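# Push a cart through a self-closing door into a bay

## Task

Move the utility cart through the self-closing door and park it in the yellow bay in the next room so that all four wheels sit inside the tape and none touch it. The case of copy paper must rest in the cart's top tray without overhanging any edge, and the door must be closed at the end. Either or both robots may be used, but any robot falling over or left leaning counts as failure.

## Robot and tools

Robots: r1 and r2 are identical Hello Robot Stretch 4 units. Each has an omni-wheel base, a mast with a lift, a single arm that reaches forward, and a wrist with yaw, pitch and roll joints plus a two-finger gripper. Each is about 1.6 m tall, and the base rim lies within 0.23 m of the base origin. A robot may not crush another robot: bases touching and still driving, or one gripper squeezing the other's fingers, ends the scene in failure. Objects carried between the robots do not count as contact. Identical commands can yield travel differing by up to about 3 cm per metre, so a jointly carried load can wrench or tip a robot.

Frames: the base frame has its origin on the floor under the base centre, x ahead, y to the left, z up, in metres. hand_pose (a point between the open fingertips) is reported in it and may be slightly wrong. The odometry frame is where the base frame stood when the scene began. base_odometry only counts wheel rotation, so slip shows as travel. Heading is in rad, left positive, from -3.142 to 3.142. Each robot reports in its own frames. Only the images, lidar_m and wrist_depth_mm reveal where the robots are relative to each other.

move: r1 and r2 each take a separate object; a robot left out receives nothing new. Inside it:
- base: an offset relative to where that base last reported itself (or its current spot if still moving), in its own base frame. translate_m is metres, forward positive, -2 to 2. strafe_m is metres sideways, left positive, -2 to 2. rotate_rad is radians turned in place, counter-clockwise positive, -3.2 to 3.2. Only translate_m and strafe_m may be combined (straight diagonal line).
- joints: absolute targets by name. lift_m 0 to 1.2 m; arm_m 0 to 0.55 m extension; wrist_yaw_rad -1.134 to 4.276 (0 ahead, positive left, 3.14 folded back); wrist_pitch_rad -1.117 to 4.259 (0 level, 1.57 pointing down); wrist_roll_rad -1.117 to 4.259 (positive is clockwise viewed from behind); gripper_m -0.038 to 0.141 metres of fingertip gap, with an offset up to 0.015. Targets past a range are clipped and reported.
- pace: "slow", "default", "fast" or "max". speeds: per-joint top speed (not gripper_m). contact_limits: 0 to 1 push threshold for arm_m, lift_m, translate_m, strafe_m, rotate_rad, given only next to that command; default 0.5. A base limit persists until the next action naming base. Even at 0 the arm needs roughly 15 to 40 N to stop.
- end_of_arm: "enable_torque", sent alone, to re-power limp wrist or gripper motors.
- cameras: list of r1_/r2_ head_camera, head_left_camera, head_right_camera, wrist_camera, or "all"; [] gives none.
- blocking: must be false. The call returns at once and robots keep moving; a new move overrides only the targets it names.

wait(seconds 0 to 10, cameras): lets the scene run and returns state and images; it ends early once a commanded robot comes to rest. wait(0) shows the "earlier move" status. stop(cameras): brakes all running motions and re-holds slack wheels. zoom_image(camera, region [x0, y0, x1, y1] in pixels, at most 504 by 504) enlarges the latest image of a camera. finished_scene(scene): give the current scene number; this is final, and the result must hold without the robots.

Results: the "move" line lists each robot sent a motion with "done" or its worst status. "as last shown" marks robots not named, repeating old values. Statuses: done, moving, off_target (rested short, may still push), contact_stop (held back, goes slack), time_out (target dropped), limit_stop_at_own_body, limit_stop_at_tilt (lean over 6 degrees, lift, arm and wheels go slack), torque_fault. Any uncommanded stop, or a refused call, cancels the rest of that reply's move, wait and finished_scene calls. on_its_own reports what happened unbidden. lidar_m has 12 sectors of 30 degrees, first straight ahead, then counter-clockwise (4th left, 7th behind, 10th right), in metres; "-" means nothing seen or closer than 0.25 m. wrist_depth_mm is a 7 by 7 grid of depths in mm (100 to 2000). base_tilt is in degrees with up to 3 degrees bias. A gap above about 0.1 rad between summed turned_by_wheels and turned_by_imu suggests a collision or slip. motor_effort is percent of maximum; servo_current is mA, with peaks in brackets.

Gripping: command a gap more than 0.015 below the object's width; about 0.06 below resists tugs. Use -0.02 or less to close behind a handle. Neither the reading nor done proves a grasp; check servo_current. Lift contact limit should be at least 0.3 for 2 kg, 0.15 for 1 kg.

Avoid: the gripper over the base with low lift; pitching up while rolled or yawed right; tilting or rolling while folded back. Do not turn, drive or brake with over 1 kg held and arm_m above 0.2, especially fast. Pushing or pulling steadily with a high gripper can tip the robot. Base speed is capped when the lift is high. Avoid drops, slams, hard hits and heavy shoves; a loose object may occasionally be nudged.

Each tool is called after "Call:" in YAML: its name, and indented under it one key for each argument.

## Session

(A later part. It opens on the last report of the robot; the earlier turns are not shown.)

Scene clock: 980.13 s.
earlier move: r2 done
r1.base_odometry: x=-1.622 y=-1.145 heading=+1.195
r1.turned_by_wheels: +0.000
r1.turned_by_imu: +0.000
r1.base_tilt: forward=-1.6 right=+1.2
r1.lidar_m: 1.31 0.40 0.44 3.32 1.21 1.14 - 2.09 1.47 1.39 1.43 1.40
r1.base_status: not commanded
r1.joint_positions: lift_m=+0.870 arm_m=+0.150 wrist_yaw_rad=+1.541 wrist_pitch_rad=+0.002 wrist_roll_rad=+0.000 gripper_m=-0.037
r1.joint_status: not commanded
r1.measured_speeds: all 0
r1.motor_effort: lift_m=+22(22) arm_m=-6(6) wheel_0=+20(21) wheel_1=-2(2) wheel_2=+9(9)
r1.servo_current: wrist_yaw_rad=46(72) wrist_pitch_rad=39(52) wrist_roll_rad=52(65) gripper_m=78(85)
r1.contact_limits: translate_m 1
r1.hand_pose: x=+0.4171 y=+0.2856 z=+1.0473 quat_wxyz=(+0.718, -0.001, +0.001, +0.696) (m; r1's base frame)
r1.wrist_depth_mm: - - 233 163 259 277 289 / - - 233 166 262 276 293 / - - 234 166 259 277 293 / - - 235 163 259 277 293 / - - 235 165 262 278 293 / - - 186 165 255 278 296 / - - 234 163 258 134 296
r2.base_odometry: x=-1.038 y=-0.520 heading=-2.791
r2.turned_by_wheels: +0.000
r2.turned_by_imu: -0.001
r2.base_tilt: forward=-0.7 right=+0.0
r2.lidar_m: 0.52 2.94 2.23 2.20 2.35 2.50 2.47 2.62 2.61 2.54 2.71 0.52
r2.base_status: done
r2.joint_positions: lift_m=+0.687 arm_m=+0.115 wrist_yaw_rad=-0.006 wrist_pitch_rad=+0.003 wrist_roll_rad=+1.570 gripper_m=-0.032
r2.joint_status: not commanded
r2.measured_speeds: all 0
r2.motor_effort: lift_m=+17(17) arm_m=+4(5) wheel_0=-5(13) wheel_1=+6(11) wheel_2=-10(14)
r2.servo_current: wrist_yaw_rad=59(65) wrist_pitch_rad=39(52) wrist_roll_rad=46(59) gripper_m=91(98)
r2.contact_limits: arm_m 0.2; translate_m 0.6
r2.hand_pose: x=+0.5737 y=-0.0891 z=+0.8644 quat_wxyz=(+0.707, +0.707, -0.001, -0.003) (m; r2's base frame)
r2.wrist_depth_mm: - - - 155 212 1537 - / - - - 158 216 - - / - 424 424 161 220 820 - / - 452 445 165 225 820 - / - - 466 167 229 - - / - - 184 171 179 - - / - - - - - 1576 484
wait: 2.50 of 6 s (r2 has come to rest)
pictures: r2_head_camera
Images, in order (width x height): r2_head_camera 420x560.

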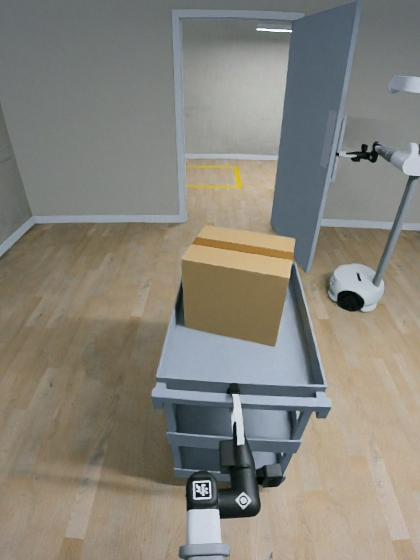

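Call:
move:
  blocking: false
  r2: {"base":{"translate_m":0.3,"strafe_m":-0.02},"pace":"slow","contact_limits":{"translate_m":0.6}}
  cameras: []

Call:
wait:
  seconds: 6
  cameras: ["r2_head_camera"]

Scene clock: 985.27 s.
move: r2 moving
r1: as last shown
r1.lidar_m: 1.31 0.42 0.43 3.31 1.18 1.14 - 2.09 1.47 1.37 1.42 1.37
r1.servo_current: wrist_yaw_rad=52(59) wrist_pitch_rad=33(52) wrist_roll_rad=39(59) gripper_m=78(78)
r1.contact_limits: translate_m 1
r1.wrist_depth_mm: - - 234 162 262 277 289 / - - 233 165 260 277 293 / - - 235 166 260 278 293 / - - 234 163 262 277 293 / - - 235 166 263 277 293 / - - 187 166 255 277 294 / - - 234 163 257 134 293
r2.base_odometry: x=-1.050 y=-0.523 heading=-2.791
r2.turned_by_wheels: +0.000
r2.turned_by_imu: +0.000
r2.base_tilt: forward=-0.7 right=+0.1
r2.lidar_m: 0.51 2.95 2.27 2.19 2.33 2.55 2.49 2.65 2.60 2.54 2.70 0.53
r2.base_status: translate_m moving; strafe_m moving
r2.joint_positions: lift_m=+0.687 arm_m=+0.115 wrist_yaw_rad=-0.006 wrist_pitch_rad=+0.003 wrist_roll_rad=+1.570 gripper_m=-0.032
r2.joint_status: not commanded
r2.measured_speeds: translate_m=+0.048 strafe_m=-0.003 rotate_rad=-0.003 lift_m=+0.000 arm_m=+0.000 wrist_yaw_rad=+0.000 wrist_pitch_rad=+0.000 wrist_roll_rad=+0.000
r2.motor_effort: lift_m=+17(17) arm_m=+4(5) wheel_0=+6(9) wheel_1=+6(9) wheel_2=-14(17)
r2.servo_current: wrist_yaw_rad=59(59) wrist_pitch_rad=39(52) wrist_roll_rad=46(52) gripper_m=91(98)
r2.contact_limits: arm_m 0.2; translate_m 0.6
r2.hand_pose: x=+0.5737 y=-0.0891 z=+0.8644 quat_wxyz=(+0.707, +0.707, -0.001, -0.003) (m; r2's base frame)
r2.wrist_depth_mm: - - - 154 211 1537 - / - - - 157 216 - - / - 424 418 160 219 - - / - 449 442 164 224 831 - / - - 469 168 229 - - / - - 184 170 179 - - / - - - - 238 1618 492
pictures: none
No camera images: "cameras" was empty.

Scene clock: 989.07 s.
earlier move: r2 done
r1.base_odometry: x=-1.622 y=-1.145 heading=+1.195
r1.turned_by_wheels: +0.000
r1.turned_by_imu: +0.000
r1.base_tilt: forward=-1.6 right=+1.2
r1.lidar_m: 1.31 0.42 0.43 3.30 0.94 1.13 - 2.12 1.49 1.37 1.45 1.40
r1.base_status: not commanded
r1.joint_positions: lift_m=+0.870 arm_m=+0.150 wrist_yaw_rad=+1.541 wrist_pitch_rad=+0.002 wrist_roll_rad=+0.000 gripper_m=-0.037
r1.joint_status: not commanded
r1.measured_speeds: all 0
r1.motor_effort: lift_m=+22(22) arm_m=-6(6) wheel_0=+20(21) wheel_1=-2(2) wheel_2=+9(9)
r1.servo_current: wrist_yaw_rad=59(72) wrist_pitch_rad=52(52) wrist_roll_rad=33(65) gripper_m=72(85)
r1.contact_limits: translate_m 1
r1.hand_pose: x=+0.4171 y=+0.2856 z=+1.0473 quat_wxyz=(+0.718, -0.001, +0.001, +0.696) (m; r1's base frame)
r1.wrist_depth_mm: - - 234 162 260 277 290 / - - 234 166 258 278 291 / - - 235 166 260 277 293 / - - 235 163 262 277 293 / - - 236 166 262 277 293 / - - 186 165 254 278 296 / - - 233 163 258 134 296
r2.base_odometry: x=-1.327 y=-0.604 heading=-2.790
r2.turned_by_wheels: +0.001
r2.turned_by_imu: +0.003
r2.base_tilt: forward=-0.7 right=+0.0
r2.lidar_m: 0.51 2.93 2.26 2.20 2.33 2.83 2.78 2.96 2.60 2.55 2.70 0.51
r2.base_status: done
r2.joint_positions: lift_m=+0.687 arm_m=+0.115 wrist_yaw_rad=+0.003 wrist_pitch_rad=+0.003 wrist_roll_rad=+1.570 gripper_m=-0.032
r2.joint_status: not commanded
r2.measured_speeds: all 0
r2.motor_effort: lift_m=+17(17) arm_m=+4(5) wheel_0=+8(15) wheel_1=+7(9) wheel_2=-4(17)
r2.servo_current: wrist_yaw_rad=46(59) wrist_pitch_rad=39(52) wrist_roll_rad=52(59) gripper_m=85(98)
r2.contact_limits: arm_m 0.2; translate_m 0.6
r2.hand_pose: x=+0.5745 y=-0.0865 z=+0.8644 quat_wxyz=(+0.707, +0.707, +0.002, +0.000) (m; r2's base frame)
r2.wrist_depth_mm: - - - 147 203 1464 - / - - 466 152 209 - - / - 415 418 154 214 - - / - 455 442 160 220 831 - / - - 477 166 227 - - / - - 185 170 179 564 - / - - - - 241 1499 477
wait: 3.80 of 6 s (r2 has come to rest)
pictures: r2_head_camera
Images, in order (width x height): r2_head_camera 420x560.

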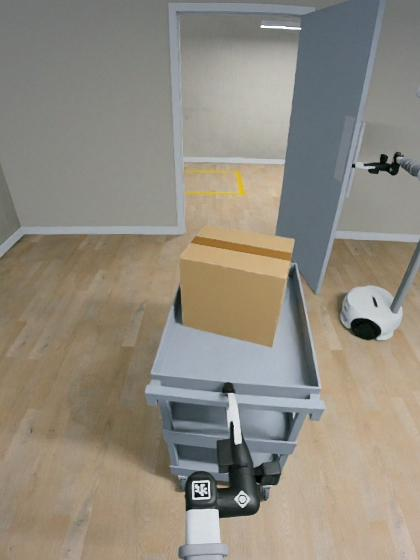

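Call:
move:
  blocking: false
  r2: {"base":{"translate_m":0.3,"strafe_m":-0.03},"pace":"slow","contact_limits":{"translate_m":0.6}}
  cameras: []

Call:
wait:
  seconds: 6
  cameras: ["r2_head_camera"]

Scene clock: 995.43 s.
move: r2 moving
r1: as last shown
r1.base_tilt: forward=-1.5 right=+1.2
r1.lidar_m: 1.31 0.41 0.42 3.32 0.95 1.11 - 2.13 1.48 1.38 1.43 1.41
r1.servo_current: wrist_yaw_rad=59(65) wrist_pitch_rad=39(52) wrist_roll_rad=52(52) gripper_m=78(85)
r1.contact_limits: translate_m 1
r1.wrist_depth_mm: - - 233 163 260 276 289 / - - 234 165 260 277 296 / - - 235 165 260 278 293 / - - 234 163 262 277 293 / - - 234 165 262 277 293 / - - 187 165 256 279 293 / - - 233 163 258 134 296
r2.base_odometry: x=-1.339 y=-0.607 heading=-2.789
r2.turned_by_wheels: +0.001
r2.turned_by_imu: +0.001
r2.base_tilt: forward=-0.7 right=+0.1
r2.lidar_m: 0.52 2.92 2.24 2.20 2.32 2.85 2.78 2.97 2.61 2.54 2.74 0.52
r2.base_status: translate_m moving; strafe_m moving
r2.joint_positions: lift_m=+0.687 arm_m=+0.115 wrist_yaw_rad=+0.003 wrist_pitch_rad=+0.003 wrist_roll_rad=+1.570 gripper_m=-0.032
r2.joint_status: not commanded
r2.measured_speeds: translate_m=+0.048 strafe_m=-0.005 rotate_rad=-0.001 lift_m=+0.000 arm_m=+0.000 wrist_yaw_rad=+0.000 wrist_pitch_rad=+0.000 wrist_roll_rad=+0.000
r2.motor_effort: lift_m=+17(17) arm_m=+4(5) wheel_0=+10(14) wheel_1=+6(9) wheel_2=-9(10)
r2.servo_current: wrist_yaw_rad=46(59) wrist_pitch_rad=39(46) wrist_roll_rad=46(52) gripper_m=85(91)
r2.contact_limits: arm_m 0.2; translate_m 0.6
r2.hand_pose: x=+0.5745 y=-0.0865 z=+0.8644 quat_wxyz=(+0.707, +0.707, +0.002, +0.000) (m; r2's base frame)
r2.wrist_depth_mm: - - - 146 203 1430 - / - - 459 151 208 - - / - 415 418 154 214 - - / - 452 442 160 220 820 - / - - 477 167 228 - - / - - 185 170 179 564 - / - - - - 242 1464 473
pictures: none
No camera images: "cameras" was empty.

Scene clock: 999.23 s.
earlier move: r2 done
r1.base_odometry: x=-1.622 y=-1.145 heading=+1.195
r1.turned_by_wheels: +0.000
r1.turned_by_imu: +0.000
r1.base_tilt: forward=-1.6 right=+1.2
r1.lidar_m: 1.31 0.42 0.44 1.00 0.84 1.14 - 2.10 1.49 1.40 1.44 1.39
r1.base_status: not commanded
r1.joint_positions: lift_m=+0.870 arm_m=+0.150 wrist_yaw_rad=+1.541 wrist_pitch_rad=+0.002 wrist_roll_rad=+0.000 gripper_m=-0.037
r1.joint_status: not commanded
r1.measured_speeds: all 0
r1.motor_effort: lift_m=+22(22) arm_m=-6(6) wheel_0=+20(21) wheel_1=-2(2) wheel_2=+9(9)
r1.servo_current: wrist_yaw_rad=52(78) wrist_pitch_rad=39(52) wrist_roll_rad=46(78) gripper_m=78(85)
r1.contact_limits: translate_m 1
r1.hand_pose: x=+0.4171 y=+0.2856 z=+1.0473 quat_wxyz=(+0.718, -0.001, +0.001, +0.696) (m; r1's base frame)
r1.wrist_depth_mm: - - 232 162 260 276 290 / - - 234 165 260 277 294 / - - 235 166 262 276 291 / - - 235 163 260 278 293 / - - 235 166 262 278 293 / 1078 - 187 166 255 278 294 / - 1182 233 163 258 134 296
r2.base_odometry: x=-1.618 y=-0.679 heading=-2.790
r2.turned_by_wheels: +0.000
r2.turned_by_imu: +0.002
r2.base_tilt: forward=-0.7 right=+0.0
r2.lidar_m: 0.51 2.92 2.28 2.19 2.36 3.13 3.10 3.27 2.61 2.53 1.61 0.52
r2.base_status: done
r2.joint_positions: lift_m=+0.687 arm_m=+0.115 wrist_yaw_rad=+0.003 wrist_pitch_rad=+0.003 wrist_roll_rad=+1.570 gripper_m=-0.032
r2.joint_status: not commanded
r2.measured_speeds: all 0
r2.motor_effort: lift_m=+17(17) arm_m=+4(5) wheel_0=+7(15) wheel_1=+5(9) wheel_2=-6(10)
r2.servo_current: wrist_yaw_rad=52(65) wrist_pitch_rad=33(46) wrist_roll_rad=46(59) gripper_m=85(98)
r2.contact_limits: arm_m 0.2; translate_m 0.6
r2.hand_pose: x=+0.5745 y=-0.0865 z=+0.8644 quat_wxyz=(+0.707, +0.707, +0.002, +0.000) (m; r2's base frame)
r2.wrist_depth_mm: - - - 152 208 1464 - / - - - 155 214 - - / - 421 421 159 217 - - / - 452 445 163 223 831 - / - - 469 167 229 - - / - - 185 171 179 - - / - - - - - 1499 488
wait: 3.80 of 6 s (r2 has come to rest)
pictures: r2_head_camera
Images, in order (width x height): r2_head_camera 420x560.

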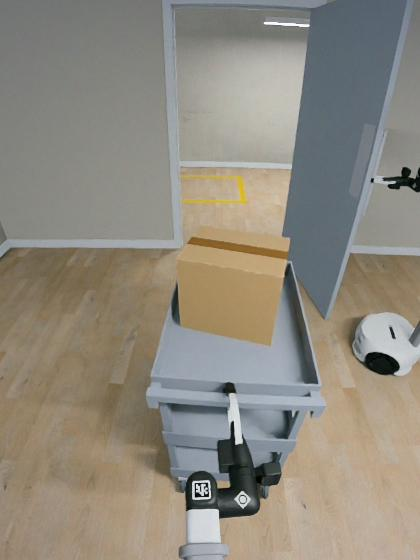

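Call:
move:
  blocking: false
  r2: {"base":{"translate_m":0.04,"strafe_m":0.13},"pace":"slow","contact_limits":{"translate_m":0.6}}
  cameras: []

Call:
wait:
  seconds: 6
  cameras: []

Call:
move:
  blocking: false
  r2: {"base":{"translate_m":0.22,"strafe_m":-0.06},"pace":"slow","contact_limits":{"translate_m":0.6}}
  cameras: []

Call:
wait:
  seconds: 6
  cameras: ["r2_head_camera"]

Scene clock: 1005.07 s.
move: r2 moving
r1: as last shown
r1.lidar_m: 1.30 0.40 0.44 1.00 0.83 1.13 - 2.12 1.46 1.39 1.44 1.39
r1.motor_effort: lift_m=+22(22) arm_m=-6(6) wheel_0=+21(21) wheel_1=-2(2) wheel_2=+9(9)
r1.servo_current: wrist_yaw_rad=46(59) wrist_pitch_rad=46(46) wrist_roll_rad=33(52) gripper_m=72(78)
r1.contact_limits: translate_m 1
r1.wrist_depth_mm: - - 233 163 259 277 290 / - - 234 165 259 276 293 / - - 234 166 260 276 293 / - - 233 163 260 277 293 / - - 234 166 263 278 294 / 1098 - 187 166 254 278 296 / - 1182 234 163 259 134 297
r2.base_odometry: x=-1.618 y=-0.692 heading=-2.790
r2.turned_by_wheels: -0.001
r2.turned_by_imu: +0.000
r2.base_tilt: forward=-0.7 right=+0.1
r2.lidar_m: 0.48 2.91 2.23 2.20 2.31 3.15 3.10 3.26 2.61 2.52 1.64 0.51
r2.base_status: translate_m moving; strafe_m moving
r2.joint_positions: lift_m=+0.687 arm_m=+0.115 wrist_yaw_rad=-0.001 wrist_pitch_rad=+0.003 wrist_roll_rad=+1.570 gripper_m=-0.032
r2.joint_status: not commanded
r2.measured_speeds: translate_m=+0.015 strafe_m=+0.048 rotate_rad=-0.004 lift_m=+0.000 arm_m=+0.000 wrist_yaw_rad=-0.019 wrist_pitch_rad=+0.000 wrist_roll_rad=+0.000
r2.motor_effort: lift_m=+17(17) arm_m=+4(4) wheel_0=-6(8) wheel_1=+9(9) wheel_2=-10(10)
r2.servo_current: wrist_yaw_rad=39(52) wrist_pitch_rad=39(46) wrist_roll_rad=46(52) gripper_m=91(98)
r2.contact_limits: arm_m 0.2; translate_m 0.6
r2.hand_pose: x=+0.5742 y=-0.0876 z=+0.8644 quat_wxyz=(+0.707, +0.707, +0.001, -0.001) (m; r2's base frame)
r2.wrist_depth_mm: - - - 154 211 1499 - / - - - 158 216 - - / - 424 418 160 220 - - / - 452 442 164 224 831 - / - - 466 168 229 - - / - - 185 171 179 - - / - - - - - 1499 488
pictures: none
No camera images: "cameras" was empty.

Scene clock: 1007.20 s.
earlier move: r2 done
r1.base_odometry: x=-1.622 y=-1.145 heading=+1.195
r1.turned_by_wheels: +0.000
r1.turned_by_imu: +0.000
r1.base_tilt: forward=-1.6 right=+1.2
r1.lidar_m: 1.30 0.40 0.41 1.01 0.86 1.58 - 2.10 1.46 1.37 1.44 1.39
r1.base_status: not commanded
r1.joint_positions: lift_m=+0.870 arm_m=+0.150 wrist_yaw_rad=+1.541 wrist_pitch_rad=+0.002 wrist_roll_rad=+0.000 gripper_m=-0.037
r1.joint_status: not commanded
r1.measured_speeds: all 0
r1.motor_effort: lift_m=+22(22) arm_m=-6(6) wheel_0=+20(21) wheel_1=-2(2) wheel_2=+9(9)
r1.servo_current: wrist_yaw_rad=59(72) wrist_pitch_rad=39(52) wrist_roll_rad=39(65) gripper_m=78(85)
r1.contact_limits: translate_m 1
r1.hand_pose: x=+0.4171 y=+0.2856 z=+1.0473 quat_wxyz=(+0.718, -0.001, +0.001, +0.696) (m; r1's base frame)
r1.wrist_depth_mm: - - 234 162 259 274 290 / - - 235 166 260 277 294 / - - 234 165 260 277 293 / - - 235 163 260 277 293 / 1098 - 235 165 260 277 293 / - - 187 165 254 278 296 / - 145 233 163 257 134 294
r2.base_odometry: x=-1.611 y=-0.815 heading=-2.790
r2.turned_by_wheels: +0.000
r2.turned_by_imu: +0.000
r2.base_tilt: forward=-0.7 right=+0.1
r2.lidar_m: 0.56 2.76 2.12 2.07 2.22 3.17 3.11 3.28 2.75 2.67 1.66 0.51
r2.base_status: done
r2.joint_positions: lift_m=+0.687 arm_m=+0.115 wrist_yaw_rad=-0.007 wrist_pitch_rad=+0.003 wrist_roll_rad=+1.570 gripper_m=-0.032
r2.joint_status: not commanded
r2.measured_speeds: all 0
r2.motor_effort: lift_m=+17(17) arm_m=+4(5) wheel_0=-8(16) wheel_1=+2(9) wheel_2=-5(13)
r2.servo_current: wrist_yaw_rad=59(65) wrist_pitch_rad=39(46) wrist_roll_rad=46(59) gripper_m=85(98)
r2.contact_limits: arm_m 0.2; translate_m 0.6
r2.hand_pose: x=+0.5736 y=-0.0895 z=+0.8644 quat_wxyz=(+0.707, +0.707, -0.001, -0.004) (m; r2's base frame)
r2.wrist_depth_mm: - 564 539 134 190 - - / - 389 387 140 198 750 - / - 421 418 146 206 - - / - 469 455 155 218 - - / - - 496 164 227 - - / - - 185 170 178 1576 496 / - - - - - 1576 1098
wait: 2.13 of 6 s (r2 has come to rest)
pictures: none
No camera images: "cameras" was empty.

Scene clock: 1007.70 s.
move: r2 moving
r1: as last shown
r1.lidar_m: 1.29 0.44 0.44 0.99 0.86 1.62 - 2.11 1.49 1.39 1.44 1.38
r1.servo_current: wrist_yaw_rad=59(65) wrist_pitch_rad=46(46) wrist_roll_rad=39(59) gripper_m=72(78)
r1.contact_limits: translate_m 1
r1.wrist_depth_mm: - - 233 162 258 277 290 / - - 235 165 260 276 291 / - - 234 166 259 277 293 / - - 234 163 262 277 294 / 1118 - 234 165 260 277 294 / - - 186 165 255 278 294 / - 146 233 162 257 134 294
r2.base_odometry: x=-1.624 y=-0.816 heading=-2.790
r2.turned_by_wheels: +0.001
r2.turned_by_imu: +0.001
r2.base_tilt: forward=-0.7 right=+0.1
r2.lidar_m: 0.54 2.77 2.14 2.08 2.22 3.16 3.15 3.32 2.74 2.64 1.65 0.50
r2.base_status: translate_m moving; strafe_m moving
r2.joint_positions: lift_m=+0.687 arm_m=+0.115 wrist_yaw_rad=-0.006 wrist_pitch_rad=+0.003 wrist_roll_rad=+1.570 gripper_m=-0.032
r2.joint_status: not commanded
r2.measured_speeds: translate_m=+0.049 strafe_m=-0.014 rotate_rad=+0.003 lift_m=+0.000 arm_m=+0.000 wrist_yaw_rad=+0.037 wrist_pitch_rad=+0.000 wrist_roll_rad=+0.000
r2.motor_effort: lift_m=+17(17) arm_m=+4(5) wheel_0=+13(13) wheel_1=+8(8) wheel_2=-13(15)
r2.servo_current: wrist_yaw_rad=52(65) wrist_pitch_rad=39(46) wrist_roll_rad=39(52) gripper_m=91(91)
r2.contact_limits: arm_m 0.2; translate_m 0.6
r2.hand_pose: x=+0.5738 y=-0.0891 z=+0.8644 quat_wxyz=(+0.707, +0.707, -0.001, -0.003) (m; r2's base frame)
r2.wrist_depth_mm: - 521 500 131 185 - - / - 382 384 136 193 - - / - 418 413 142 204 - - / - 466 455 149 215 - - / - - 496 158 224 - - / - - 186 165 178 1576 496 / - - - - - 1618 1118
pictures: none
No camera images: "cameras" was empty.

Scene clock: 1010.73 s.
earlier move: r2 done
r1.base_odometry: x=-1.622 y=-1.145 heading=+1.195
r1.turned_by_wheels: +0.000
r1.turned_by_imu: +0.000
r1.base_tilt: forward=-1.6 right=+1.2
r1.lidar_m: 1.31 0.42 0.44 0.84 0.88 1.47 - 2.10 1.48 1.37 1.44 1.41
r1.base_status: not commanded
r1.joint_positions: lift_m=+0.870 arm_m=+0.150 wrist_yaw_rad=+1.541 wrist_pitch_rad=+0.002 wrist_roll_rad=+0.000 gripper_m=-0.037
r1.joint_status: not commanded
r1.measured_speeds: all 0
r1.motor_effort: lift_m=+22(22) arm_m=-6(6) wheel_0=+20(21) wheel_1=-2(2) wheel_2=+9(9)
r1.servo_current: wrist_yaw_rad=26(72) wrist_pitch_rad=39(52) wrist_roll_rad=46(78) gripper_m=65(85)
r1.contact_limits: translate_m 1
r1.hand_pose: x=+0.4171 y=+0.2856 z=+1.0473 quat_wxyz=(+0.718, -0.001, +0.001, +0.696) (m; r1's base frame)
r1.wrist_depth_mm: - - 234 162 260 277 290 / - - 234 166 260 278 291 / - - 235 166 260 277 293 / - - 234 163 262 279 293 / 917 1078 235 165 262 278 294 / 904 798 186 166 255 278 294 / - 146 234 163 257 134 294
r2.base_odometry: x=-1.838 y=-0.834 heading=-2.789
r2.turned_by_wheels: +0.001
r2.turned_by_imu: +0.003
r2.base_tilt: forward=-0.6 right=+0.1
r2.lidar_m: 0.53 2.67 2.18 2.12 2.28 3.30 3.33 3.45 2.68 2.62 1.47 0.54
r2.base_status: done
r2.joint_positions: lift_m=+0.687 arm_m=+0.115 wrist_yaw_rad=+0.004 wrist_pitch_rad=+0.003 wrist_roll_rad=+1.570 gripper_m=-0.032
r2.joint_status: not commanded
r2.measured_speeds: all 0
r2.motor_effort: lift_m=+17(17) arm_m=+4(5) wheel_0=+9(18) wheel_1=+7(10) wheel_2=-2(15)
r2.servo_current: wrist_yaw_rad=46(65) wrist_pitch_rad=52(52) wrist_roll_rad=46(65) gripper_m=91(98)
r2.contact_limits: arm_m 0.2; translate_m 0.6
r2.hand_pose: x=+0.5746 y=-0.0863 z=+0.8644 quat_wxyz=(+0.707, +0.707, +0.002, +0.000) (m; r2's base frame)
r2.wrist_depth_mm: - - - 142 197 - - / - 399 402 147 204 778 - / - 421 418 151 211 - - / - 459 445 159 219 820 - / - - 480 165 228 - - / - - 186 170 179 1708 - / - - - - 244 1537 484
wait: 3.03 of 6 s (r2 has come to rest)
pictures: r2_head_camera
Images, in order (width x height): r2_head_camera 420x560.

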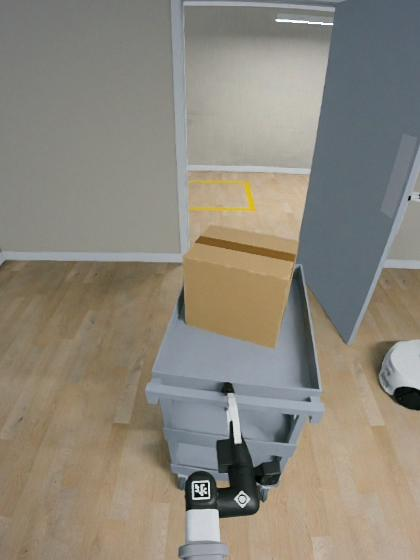

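Call:
move:
  blocking: false
  r2: {"base":{"translate_m":-0.3,"strafe_m":0.15},"pace":"slow","contact_limits":{"translate_m":0.6}}
  cameras: []

Call:
wait:
  seconds: 6
  cameras: []

Call:
move:
  blocking: false
  r2: {"base":{"translate_m":0.35,"strafe_m":-0.14},"pace":"slow","contact_limits":{"translate_m":0.6}}
  cameras: []

Call:
wait:
  seconds: 6
  cameras: ["r2_head_camera"]

Scene clock: 1020.10 s.
move: r2 moving
r1: as last shown
r1.lidar_m: 1.30 0.43 0.43 0.85 0.89 1.46 - 2.15 1.47 1.38 1.42 1.40
r1.servo_current: wrist_yaw_rad=20(65) wrist_pitch_rad=33(46) wrist_roll_rad=33(59) gripper_m=72(78)
r1.contact_limits: translate_m 1
r1.wrist_depth_mm: - - 233 162 260 276 289 / - - 234 165 260 277 293 / - - 232 166 260 277 293 / - - 235 163 262 277 293 / 917 1098 235 166 260 277 293 / 917 809 186 166 256 278 294 / 1255 146 234 163 257 134 296
r2.base_odometry: x=-1.825 y=-0.836 heading=-2.789
r2.turned_by_wheels: +0.000
r2.turned_by_imu: +0.001
r2.base_tilt: forward=-0.7 right=+0.1
r2.lidar_m: 0.53 2.66 2.17 2.11 2.27 3.28 3.34 3.51 2.68 2.63 1.49 0.52
r2.base_status: translate_m moving; strafe_m moving
r2.joint_positions: lift_m=+0.687 arm_m=+0.115 wrist_yaw_rad=+0.004 wrist_pitch_rad=+0.003 wrist_roll_rad=+1.570 gripper_m=-0.032
r2.joint_status: not commanded
r2.measured_speeds: translate_m=-0.047 strafe_m=+0.024 rotate_rad=-0.001 lift_m=+0.000 arm_m=+0.000 wrist_yaw_rad=+0.000 wrist_pitch_rad=+0.000 wrist_roll_rad=+0.000
r2.motor_effort: lift_m=+17(17) arm_m=+3(4) wheel_0=-5(9) wheel_1=-3(5) wheel_2=+12(15)
r2.servo_current: wrist_yaw_rad=33(59) wrist_pitch_rad=39(46) wrist_roll_rad=33(52) gripper_m=91(98)
r2.contact_limits: arm_m 0.2; translate_m 0.6
r2.hand_pose: x=+0.5746 y=-0.0863 z=+0.8644 quat_wxyz=(+0.707, +0.707, +0.002, +0.000) (m; r2's base frame)
r2.wrist_depth_mm: - - - 143 198 - - / - 399 399 148 205 750 - / - 424 418 152 212 - - / - 459 449 159 220 831 - / - - 484 166 227 - - / - - 184 171 179 1576 - / - - - - - 1576 480
pictures: none
No camera images: "cameras" was empty.

Scene clock: 1024.13 s.
earlier move: r2 done
r1.base_odometry: x=-1.622 y=-1.145 heading=+1.195
r1.turned_by_wheels: +0.000
r1.turned_by_imu: +0.000
r1.base_tilt: forward=-1.6 right=+1.2
r1.lidar_m: 1.31 0.41 0.43 1.22 0.96 1.76 - 2.10 1.48 1.40 1.42 1.42
r1.base_status: not commanded
r1.joint_positions: lift_m=+0.870 arm_m=+0.150 wrist_yaw_rad=+1.541 wrist_pitch_rad=+0.002 wrist_roll_rad=+0.000 gripper_m=-0.037
r1.joint_status: not commanded
r1.measured_speeds: all 0
r1.motor_effort: lift_m=+22(22) arm_m=-6(6) wheel_0=+20(21) wheel_1=-2(2) wheel_2=+9(9)
r1.servo_current: wrist_yaw_rad=39(65) wrist_pitch_rad=39(52) wrist_roll_rad=46(72) gripper_m=78(85)
r1.contact_limits: translate_m 1
r1.hand_pose: x=+0.4171 y=+0.2856 z=+1.0473 quat_wxyz=(+0.718, -0.001, +0.001, +0.696) (m; r1's base frame)
r1.wrist_depth_mm: - - 233 163 262 277 290 / - - 234 165 260 277 294 / - - 234 165 262 277 291 / - - 234 163 260 274 294 / - - 235 166 262 278 293 / - - 186 165 255 277 296 / - - 233 163 257 134 296
r2.base_odometry: x=-1.505 y=-0.872 heading=-2.789
r2.turned_by_wheels: +0.000
r2.turned_by_imu: +0.000
r2.base_tilt: forward=-0.6 right=+0.0
r2.lidar_m: 0.55 2.65 2.02 2.00 2.11 3.08 3.02 3.19 2.79 2.74 1.76 0.49
r2.base_status: done
r2.joint_positions: lift_m=+0.687 arm_m=+0.115 wrist_yaw_rad=+0.003 wrist_pitch_rad=+0.003 wrist_roll_rad=+1.570 gripper_m=-0.032
r2.joint_status: not commanded
r2.measured_speeds: all 0
r2.motor_effort: lift_m=+17(17) arm_m=-3(4) wheel_0=-1(18) wheel_1=-5(10) wheel_2=+11(15)
r2.servo_current: wrist_yaw_rad=46(72) wrist_pitch_rad=39(46) wrist_roll_rad=52(59) gripper_m=91(98)
r2.contact_limits: arm_m 0.2; translate_m 0.6
r2.hand_pose: x=+0.5745 y=-0.0866 z=+0.8644 quat_wxyz=(+0.707, +0.707, +0.002, +0.000) (m; r2's base frame)
r2.wrist_depth_mm: - 394 384 118 175 - - / - 375 379 125 183 - - / - 424 418 134 196 - - / - 484 466 143 209 - - / - - 521 153 224 1863 - / - - 185 168 179 1499 488 / - - - - - 1576 1160
wait: 4.03 of 6 s (r2 has come to rest)
pictures: none
No camera images: "cameras" was empty.

Scene clock: 1024.63 s.
move: r2 moving
r1: as last shown
r1.base_tilt: forward=-1.5 right=+1.2
r1.lidar_m: 1.30 0.41 0.43 1.23 0.95 1.76 - 2.08 1.46 1.37 1.44 1.40
r1.servo_current: wrist_yaw_rad=52(59) wrist_pitch_rad=39(46) wrist_roll_rad=39(59) gripper_m=78(78)
r1.contact_limits: translate_m 1
r1.wrist_depth_mm: - - 233 162 260 276 290 / - - 233 165 260 277 291 / - - 235 166 260 278 293 / - - 235 164 260 278 294 / - - 235 166 260 278 294 / - - 187 166 256 278 294 / - - 233 163 257 134 297
r2.base_odometry: x=-1.518 y=-0.871 heading=-2.788
r2.turned_by_wheels: +0.001
r2.turned_by_imu: +0.001
r2.base_tilt: forward=-0.7 right=+0.1
r2.lidar_m: 0.53 2.65 2.04 2.00 2.13 3.08 3.05 3.23 2.81 2.74 1.76 0.50
r2.base_status: translate_m moving; strafe_m moving
r2.joint_positions: lift_m=+0.687 arm_m=+0.115 wrist_yaw_rad=+0.003 wrist_pitch_rad=+0.003 wrist_roll_rad=+1.570 gripper_m=-0.032
r2.joint_status: not commanded
r2.measured_speeds: translate_m=+0.051 strafe_m=-0.019 rotate_rad=+0.001 lift_m=+0.000 arm_m=+0.000 wrist_yaw_rad=+0.000 wrist_pitch_rad=+0.000 wrist_roll_rad=+0.000
r2.motor_effort: lift_m=+17(17) arm_m=-3(4) wheel_0=+7(15) wheel_1=+4(7) wheel_2=-9(11)
r2.servo_current: wrist_yaw_rad=52(59) wrist_pitch_rad=46(46) wrist_roll_rad=39(65) gripper_m=85(98)
r2.contact_limits: arm_m 0.2; translate_m 0.6
r2.hand_pose: x=+0.5745 y=-0.0866 z=+0.8644 quat_wxyz=(+0.707, +0.707, +0.002, +0.000) (m; r2's base frame)
r2.wrist_depth_mm: - 364 392 118 173 - - / - 375 379 125 183 - - / - 421 418 133 195 - - / - 484 459 142 208 - - / - - 521 154 224 1863 - / - - 186 167 178 1499 488 / - - - - - 1576 1205
pictures: none
No camera images: "cameras" was empty.

Scene clock: 1029.13 s.
earlier move: r2 done
r1.base_odometry: x=-1.622 y=-1.145 heading=+1.195
r1.turned_by_wheels: +0.000
r1.turned_by_imu: +0.000
r1.base_tilt: forward=-1.6 right=+1.2
r1.lidar_m: 1.31 0.41 0.42 0.85 0.89 1.43 - 2.15 1.48 1.37 1.43 1.39
r1.base_status: not commanded
r1.joint_positions: lift_m=+0.870 arm_m=+0.150 wrist_yaw_rad=+1.541 wrist_pitch_rad=+0.002 wrist_roll_rad=+0.000 gripper_m=-0.037
r1.joint_status: not commanded
r1.measured_speeds: all 0
r1.motor_effort: lift_m=+22(22) arm_m=-6(6) wheel_0=+20(21) wheel_1=-2(2) wheel_2=+9(9)
r1.servo_current: wrist_yaw_rad=52(72) wrist_pitch_rad=33(52) wrist_roll_rad=39(65) gripper_m=72(78)
r1.contact_limits: translate_m 1
r1.hand_pose: x=+0.4171 y=+0.2856 z=+1.0473 quat_wxyz=(+0.718, -0.001, +0.001, +0.696) (m; r1's base frame)
r1.wrist_depth_mm: - - 234 162 259 276 291 / - - 234 166 259 274 291 / - - 234 166 260 276 291 / - - 235 163 259 277 291 / 891 1025 235 166 262 278 294 / 891 798 187 165 256 281 296 / - 145 233 163 258 134 294
r2.base_odometry: x=-1.882 y=-0.862 heading=-2.788
r2.turned_by_wheels: +0.000
r2.turned_by_imu: +0.003
r2.base_tilt: forward=-0.7 right=+0.0
r2.lidar_m: 0.53 2.61 2.13 2.11 2.26 3.27 3.40 3.51 2.69 2.63 1.43 0.52
r2.base_status: done
r2.joint_positions: lift_m=+0.687 arm_m=+0.115 wrist_yaw_rad=+0.004 wrist_pitch_rad=+0.003 wrist_roll_rad=+1.570 gripper_m=-0.032
r2.joint_status: not commanded
r2.measured_speeds: all 0
r2.motor_effort: lift_m=+17(17) arm_m=+4(4) wheel_0=+8(16) wheel_1=+6(10) wheel_2=-1(15)
r2.servo_current: wrist_yaw_rad=52(65) wrist_pitch_rad=39(46) wrist_roll_rad=52(65) gripper_m=91(98)
r2.contact_limits: arm_m 0.2; translate_m 0.6
r2.hand_pose: x=+0.5746 y=-0.0862 z=+0.8644 quat_wxyz=(+0.707, +0.707, +0.002, +0.000) (m; r2's base frame)
r2.wrist_depth_mm: - - 574 136 191 - - / - 397 392 141 200 768 - / - 418 418 147 208 - - / - 462 449 155 218 - - / - - 488 163 226 - - / - - 186 170 179 1499 517 / - - - - - 1576 466
wait: 4.50 of 6 s (r2 has come to rest)
pictures: r2_head_camera
Images, in order (width x height): r2_head_camera 420x560.

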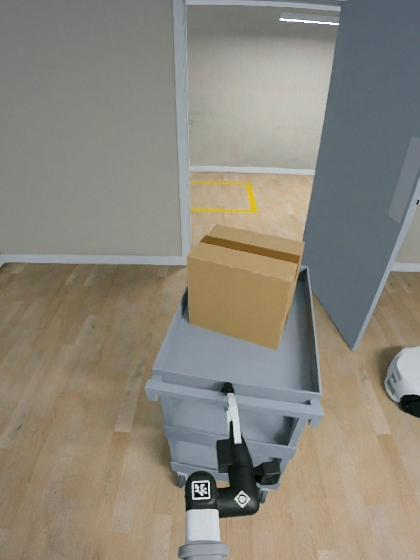

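Call:
move:
  blocking: false
  r2: {"base":{"translate_m":0.22,"strafe_m":-0.03},"pace":"slow","contact_limits":{"translate_m":0.4}}
  cameras: []

Call:
wait:
  seconds: 6
  cameras: ["r2_head_camera","r2_head_left_camera"]

Scene clock: 1033.87 s.
move: r2 moving
r1: as last shown
r1.lidar_m: 1.30 0.42 0.42 0.84 0.92 1.44 - 2.10 1.48 1.38 1.42 1.40
r1.servo_current: wrist_yaw_rad=39(78) wrist_pitch_rad=33(52) wrist_roll_rad=59(59) gripper_m=85(85)
r1.contact_limits: translate_m 1
r1.wrist_depth_mm: - - 234 162 260 276 290 / - - 233 166 262 277 293 / - - 234 166 262 277 293 / - 1138 235 163 260 277 293 / 917 1008 236 166 262 278 293 / 891 809 186 166 256 278 293 / - 145 234 163 257 134 296
r2.base_odometry: x=-1.894 y=-0.864 heading=-2.787
r2.turned_by_wheels: +0.001
r2.turned_by_imu: +0.001
r2.base_tilt: forward=-0.7 right=+0.1
r2.lidar_m: 0.53 2.60 2.15 2.10 2.26 3.26 3.38 3.48 2.70 2.64 1.43 0.51
r2.base_status: translate_m moving; strafe_m moving
r2.joint_positions: lift_m=+0.687 arm_m=+0.115 wrist_yaw_rad=+0.004 wrist_pitch_rad=+0.003 wrist_roll_rad=+1.570 gripper_m=-0.032
r2.joint_status: not commanded
r2.measured_speeds: translate_m=+0.048 strafe_m=-0.007 rotate_rad=+0.000 lift_m=+0.000 arm_m=+0.000 wrist_yaw_rad=+0.000 wrist_pitch_rad=+0.000 wrist_roll_rad=+0.000
r2.motor_effort: lift_m=+17(17) arm_m=+4(4) wheel_0=+8(13) wheel_1=+8(9) wheel_2=-10(11)
r2.servo_current: wrist_yaw_rad=46(52) wrist_pitch_rad=39(46) wrist_roll_rad=39(59) gripper_m=91(91)
r2.contact_limits: arm_m 0.2; translate_m 0.4
r2.hand_pose: x=+0.5746 y=-0.0862 z=+0.8644 quat_wxyz=(+0.707, +0.707, +0.002, +0.000) (m; r2's base frame)
r2.wrist_depth_mm: - - - 138 193 - - / - 394 399 142 200 768 - / - 418 415 148 209 - - / - 459 449 156 217 831 - / - - 488 163 226 - - / - - 187 170 180 1499 521 / - - - - - 1537 469
pictures: none
No camera images: "cameras" was empty.

Scene clock: 1036.87 s.
earlier move: r2 done
r1.base_odometry: x=-1.622 y=-1.145 heading=+1.195
r1.turned_by_wheels: +0.000
r1.turned_by_imu: +0.000
r1.base_tilt: forward=-1.6 right=+1.2
r1.lidar_m: 1.31 0.39 0.45 0.88 0.93 1.36 - 2.13 1.47 1.38 1.44 1.40
r1.base_status: not commanded
r1.joint_positions: lift_m=+0.870 arm_m=+0.150 wrist_yaw_rad=+1.541 wrist_pitch_rad=+0.002 wrist_roll_rad=+0.000 gripper_m=-0.037
r1.joint_status: not commanded
r1.measured_speeds: all 0
r1.motor_effort: lift_m=+22(22) arm_m=-6(6) wheel_0=+20(21) wheel_1=-2(2) wheel_2=+9(9)
r1.servo_current: wrist_yaw_rad=26(78) wrist_pitch_rad=46(52) wrist_roll_rad=46(65) gripper_m=78(85)
r1.contact_limits: translate_m 1
r1.hand_pose: x=+0.4171 y=+0.2856 z=+1.0473 quat_wxyz=(+0.718, -0.001, +0.001, +0.696) (m; r1's base frame)
r1.wrist_depth_mm: - - 232 162 260 276 289 / - - 234 165 262 276 293 / - - 234 165 260 277 293 / - 976 235 163 262 278 293 / - 917 235 165 262 278 294 / - 891 186 166 256 277 294 / - 145 234 163 257 134 294
r2.base_odometry: x=-2.098 y=-0.910 heading=-2.788
r2.turned_by_wheels: -0.001
r2.turned_by_imu: -0.001
r2.base_tilt: forward=-0.7 right=+0.1
r2.lidar_m: 0.50 2.35 2.16 2.11 2.27 3.30 3.63 3.50 2.69 2.61 1.29 0.52
r2.base_status: done
r2.joint_positions: lift_m=+0.687 arm_m=+0.115 wrist_yaw_rad=-0.003 wrist_pitch_rad=+0.003 wrist_roll_rad=+1.570 gripper_m=-0.032
r2.joint_status: not commanded
r2.measured_speeds: all 0
r2.motor_effort: lift_m=+17(17) arm_m=+4(4) wheel_0=+2(13) wheel_1=+4(9) wheel_2=-10(14)
r2.servo_current: wrist_yaw_rad=46(65) wrist_pitch_rad=33(52) wrist_roll_rad=39(65) gripper_m=91(91)
r2.contact_limits: arm_m 0.2; translate_m 0.4
r2.hand_pose: x=+0.5741 y=-0.0882 z=+0.8644 quat_wxyz=(+0.707, +0.707, +0.000, -0.002) (m; r2's base frame)
r2.wrist_depth_mm: - - - 154 211 1430 - / - - - 157 216 - - / 1808 424 421 161 221 - - / - 445 442 165 225 820 - / - 469 469 168 229 - - / - 492 184 171 178 - - / - - - - - 1464 488
wait: 3.00 of 6 s (r2 has come to rest)
pictures: r2_head_camera, r2_head_left_camera
Images, in order (width x height): r2_head_camera 420x560, r2_head_left_camera 420x672.

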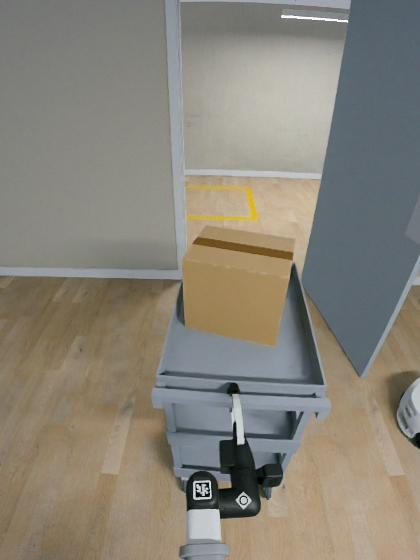

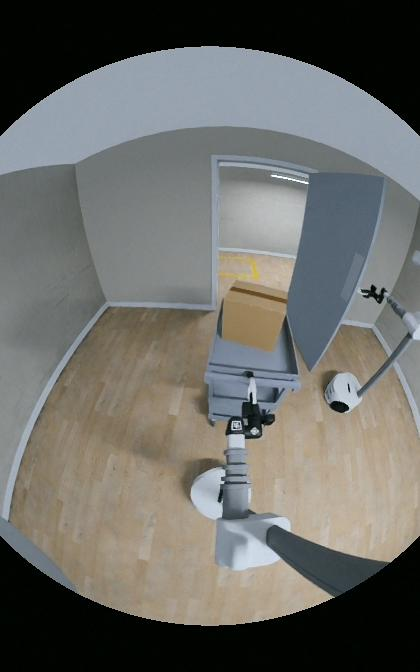

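Call:
move:
  blocking: false
  r2: {"base":{"translate_m":-0.08,"strafe_m":0.15},"pace":"slow","contact_limits":{"translate_m":0.6}}
  cameras: []

Call:
wait:
  seconds: 6
  cameras: []

Call:
move:
  blocking: false
  r2: {"base":{"translate_m":0.3,"strafe_m":-0.1},"pace":"slow","contact_limits":{"translate_m":0.4}}
  cameras: []

Call:
wait:
  seconds: 6
  cameras: ["r2_head_camera","r2_head_left_camera"]

Scene clock: 1052.87 s.
move: r2 moving
r1: as last shown
r1.lidar_m: 1.32 0.41 0.44 0.87 0.94 1.36 - 2.14 1.48 1.39 1.44 1.40
r1.servo_current: wrist_yaw_rad=59(59) wrist_pitch_rad=39(52) wrist_roll_rad=46(59) gripper_m=78(78)
r1.contact_limits: translate_m 1
r1.wrist_depth_mm: - - 234 162 259 276 289 / - - 233 165 262 276 293 / - - 235 165 260 276 294 / - 946 235 164 259 278 293 / - 917 235 166 263 278 293 / - 917 187 165 255 277 294 / - 145 233 163 257 134 296
r2.base_odometry: x=-2.089 y=-0.918 heading=-2.788
r2.turned_by_wheels: +0.000
r2.turned_by_imu: +0.000
r2.base_tilt: forward=-0.7 right=+0.1
r2.lidar_m: 0.51 2.38 2.14 2.11 2.26 3.26 3.64 3.52 2.71 2.65 1.30 0.52
r2.base_status: translate_m moving; strafe_m moving
r2.joint_positions: lift_m=+0.687 arm_m=+0.115 wrist_yaw_rad=-0.003 wrist_pitch_rad=+0.003 wrist_roll_rad=+1.570 gripper_m=-0.032
r2.joint_status: not commanded
r2.measured_speeds: translate_m=-0.023 strafe_m=+0.044 rotate_rad=+0.002 lift_m=+0.000 arm_m=+0.000 wrist_yaw_rad=+0.000 wrist_pitch_rad=+0.000 wrist_roll_rad=+0.000
r2.motor_effort: lift_m=+17(17) arm_m=+4(4) wheel_0=-13(15) wheel_1=+4(7) wheel_2=+6(9)
r2.servo_current: wrist_yaw_rad=65(65) wrist_pitch_rad=46(46) wrist_roll_rad=46(59) gripper_m=91(91)
r2.contact_limits: arm_m 0.2; translate_m 0.6
r2.hand_pose: x=+0.5741 y=-0.0882 z=+0.8644 quat_wxyz=(+0.707, +0.707, +0.000, -0.002) (m; r2's base frame)
r2.wrist_depth_mm: - - - 153 210 1464 - / - - 574 156 214 - - / 1808 424 418 160 220 - - / - 455 449 164 224 820 - / - 473 473 168 229 - - / - 496 183 172 178 - - / - 136 - - - 1618 480
pictures: none
No camera images: "cameras" was empty.

Scene clock: 1055.37 s.
earlier move: r2 done
r1.base_odometry: x=-1.622 y=-1.145 heading=+1.195
r1.turned_by_wheels: +0.000
r1.turned_by_imu: +0.000
r1.base_tilt: forward=-1.6 right=+1.2
r1.lidar_m: 1.29 0.44 0.47 0.89 1.03 1.64 - 2.12 1.46 1.38 1.42 1.38
r1.base_status: not commanded
r1.joint_positions: lift_m=+0.870 arm_m=+0.150 wrist_yaw_rad=+1.541 wrist_pitch_rad=+0.002 wrist_roll_rad=+0.000 gripper_m=-0.037
r1.joint_status: not commanded
r1.measured_speeds: all 0
r1.motor_effort: lift_m=+22(22) arm_m=-6(6) wheel_0=+21(21) wheel_1=-2(2) wheel_2=+9(9)
r1.servo_current: wrist_yaw_rad=52(65) wrist_pitch_rad=39(52) wrist_roll_rad=46(72) gripper_m=85(85)
r1.contact_limits: translate_m 1
r1.hand_pose: x=+0.4171 y=+0.2856 z=+1.0473 quat_wxyz=(+0.718, -0.001, +0.001, +0.696) (m; r1's base frame)
r1.wrist_depth_mm: - - 233 163 260 276 290 / - - 234 165 260 277 294 / - - 234 166 262 276 293 / - 1060 235 163 260 277 294 / 1025 960 235 165 262 278 294 / - 946 186 165 254 279 293 / - 145 233 163 258 134 294
r2.base_odometry: x=-1.971 y=-1.022 heading=-2.788
r2.turned_by_wheels: +0.001
r2.turned_by_imu: +0.000
r2.base_tilt: forward=-0.7 right=+0.1
r2.lidar_m: 0.54 2.45 2.03 1.98 2.14 3.06 3.55 3.67 2.83 2.76 1.48 0.51
r2.base_status: done
r2.joint_positions: lift_m=+0.687 arm_m=+0.115 wrist_yaw_rad=-0.001 wrist_pitch_rad=+0.003 wrist_roll_rad=+1.570 gripper_m=-0.032
r2.joint_status: not commanded
r2.measured_speeds: all 0
r2.motor_effort: lift_m=+17(17) arm_m=-1(4) wheel_0=-4(16) wheel_1=+5(7) wheel_2=+8(11)
r2.servo_current: wrist_yaw_rad=39(72) wrist_pitch_rad=52(52) wrist_roll_rad=59(65) gripper_m=85(98)
r2.contact_limits: arm_m 0.2; translate_m 0.6
r2.hand_pose: x=+0.5742 y=-0.0877 z=+0.8644 quat_wxyz=(+0.707, +0.707, +0.001, -0.001) (m; r2's base frame)
r2.wrist_depth_mm: - 373 407 124 178 - - / - 379 384 130 188 - - / - 418 421 138 198 - - / - 469 462 146 213 - - / - 530 512 158 225 1921 - / - - 185 169 179 1464 488 / - - - - - 1576 1160
wait: 2.50 of 6 s (r2 has come to rest)
pictures: none
No camera images: "cameras" was empty.

Scene clock: 1055.87 s.
move: r2 moving
r1: as last shown
r1.lidar_m: 1.30 0.42 0.44 0.90 1.02 4.61 - 2.11 1.47 1.39 1.45 1.38
r1.motor_effort: lift_m=+22(22) arm_m=-6(6) wheel_0=+20(21) wheel_1=-2(2) wheel_2=+9(9)
r1.servo_current: wrist_yaw_rad=39(72) wrist_pitch_rad=39(46) wrist_roll_rad=39(59) gripper_m=78(85)
r1.contact_limits: translate_m 1
r1.wrist_depth_mm: - - 233 162 262 276 289 / - - 234 166 260 277 293 / - - 234 166 259 277 294 / - 1042 234 163 260 277 293 / 1025 976 235 165 262 277 293 / - 931 186 166 255 278 296 / - 145 233 163 257 134 294
r2.base_odometry: x=-1.984 y=-1.023 heading=-2.787
r2.turned_by_wheels: +0.000
r2.turned_by_imu: +0.000
r2.base_tilt: forward=-0.7 right=+0.0
r2.lidar_m: 0.53 2.44 2.01 1.97 2.11 3.08 3.53 3.67 2.82 2.77 1.47 0.49
r2.base_status: translate_m moving; strafe_m moving
r2.joint_positions: lift_m=+0.687 arm_m=+0.115 wrist_yaw_rad=-0.001 wrist_pitch_rad=+0.003 wrist_roll_rad=+1.570 gripper_m=-0.032
r2.joint_status: not commanded
r2.measured_speeds: translate_m=+0.047 strafe_m=-0.016 rotate_rad=-0.004 lift_m=+0.000 arm_m=+0.000 wrist_yaw_rad=+0.000 wrist_pitch_rad=+0.000 wrist_roll_rad=+0.000
r2.motor_effort: lift_m=+17(17) arm_m=-1(2) wheel_0=+9(12) wheel_1=+8(8) wheel_2=-13(13)
r2.servo_current: wrist_yaw_rad=39(59) wrist_pitch_rad=39(46) wrist_roll_rad=59(59) gripper_m=85(91)
r2.contact_limits: arm_m 0.2; translate_m 0.4
r2.hand_pose: x=+0.5742 y=-0.0877 z=+0.8644 quat_wxyz=(+0.707, +0.707, +0.001, -0.001) (m; r2's base frame)
r2.wrist_depth_mm: - 392 430 123 179 - - / - 377 377 128 186 - - / - 415 415 136 196 - - / - 469 455 144 208 - - / - 496 508 153 222 - - / - - 186 163 179 1464 492 / - - - - - 1576 1160
pictures: none
No camera images: "cameras" was empty.

Scene clock: 1059.77 s.
earlier move: r2 done
r1.base_odometry: x=-1.622 y=-1.145 heading=+1.195
r1.turned_by_wheels: +0.000
r1.turned_by_imu: +0.000
r1.base_tilt: forward=-1.6 right=+1.2
r1.lidar_m: 1.30 0.41 0.44 0.96 1.18 4.49 - 2.11 1.46 1.38 1.44 1.39
r1.base_status: not commanded
r1.joint_positions: lift_m=+0.870 arm_m=+0.150 wrist_yaw_rad=+1.541 wrist_pitch_rad=+0.002 wrist_roll_rad=+0.000 gripper_m=-0.037
r1.joint_status: not commanded
r1.measured_speeds: all 0
r1.motor_effort: lift_m=+22(22) arm_m=-6(6) wheel_0=+20(21) wheel_1=-2(2) wheel_2=+9(9)
r1.servo_current: wrist_yaw_rad=52(72) wrist_pitch_rad=46(52) wrist_roll_rad=39(78) gripper_m=78(85)
r1.contact_limits: translate_m 1
r1.hand_pose: x=+0.4171 y=+0.2856 z=+1.0473 quat_wxyz=(+0.718, -0.001, +0.001, +0.696) (m; r1's base frame)
r1.wrist_depth_mm: - - 232 162 260 277 289 / - - 234 165 260 276 291 / - - 234 166 259 277 293 / - - 235 163 260 278 296 / - - 234 166 260 277 293 / - 229 187 165 256 279 294 / - 946 234 163 257 134 294
r2.base_odometry: x=-2.287 y=-1.033 heading=-2.787
r2.turned_by_wheels: +0.001
r2.turned_by_imu: +0.004
r2.base_tilt: forward=-0.7 right=+0.1
r2.lidar_m: 0.53 2.13 2.07 2.05 2.18 3.15 3.87 3.62 2.76 1.40 1.23 0.51
r2.base_status: done
r2.joint_positions: lift_m=+0.687 arm_m=+0.115 wrist_yaw_rad=+0.004 wrist_pitch_rad=+0.003 wrist_roll_rad=+1.570 gripper_m=-0.032
r2.joint_status: not commanded
r2.measured_speeds: all 0
r2.motor_effort: lift_m=+17(17) arm_m=+4(4) wheel_0=+10(18) wheel_1=+6(9) wheel_2=-4(16)
r2.servo_current: wrist_yaw_rad=52(65) wrist_pitch_rad=46(52) wrist_roll_rad=52(59) gripper_m=85(98)
r2.contact_limits: arm_m 0.2; translate_m 0.4
r2.hand_pose: x=+0.5747 y=-0.0861 z=+0.8644 quat_wxyz=(+0.707, +0.707, +0.003, +0.001) (m; r2's base frame)
r2.wrist_depth_mm: 1618 - - 146 202 1430 - / - - 439 151 208 - - / - 421 418 154 214 - - / 1618 452 442 160 221 831 - / - 477 480 167 229 - - / - 496 186 170 179 - - / - - - - 242 1499 469
wait: 3.90 of 6 s (r2 has come to rest)
pictures: r2_head_camera, r2_head_left_camera
Images, in order (width x height): r2_head_camera 420x560, r2_head_left_camera 420x672.

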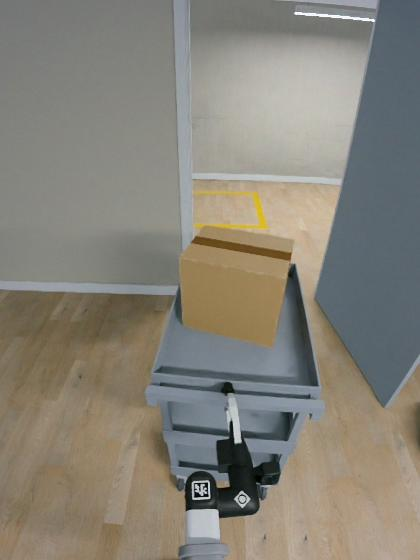

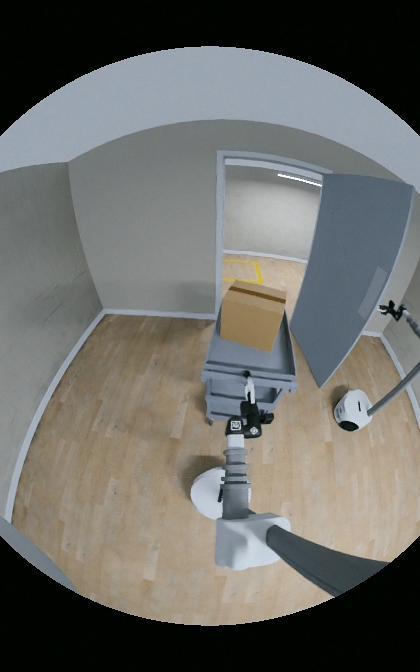

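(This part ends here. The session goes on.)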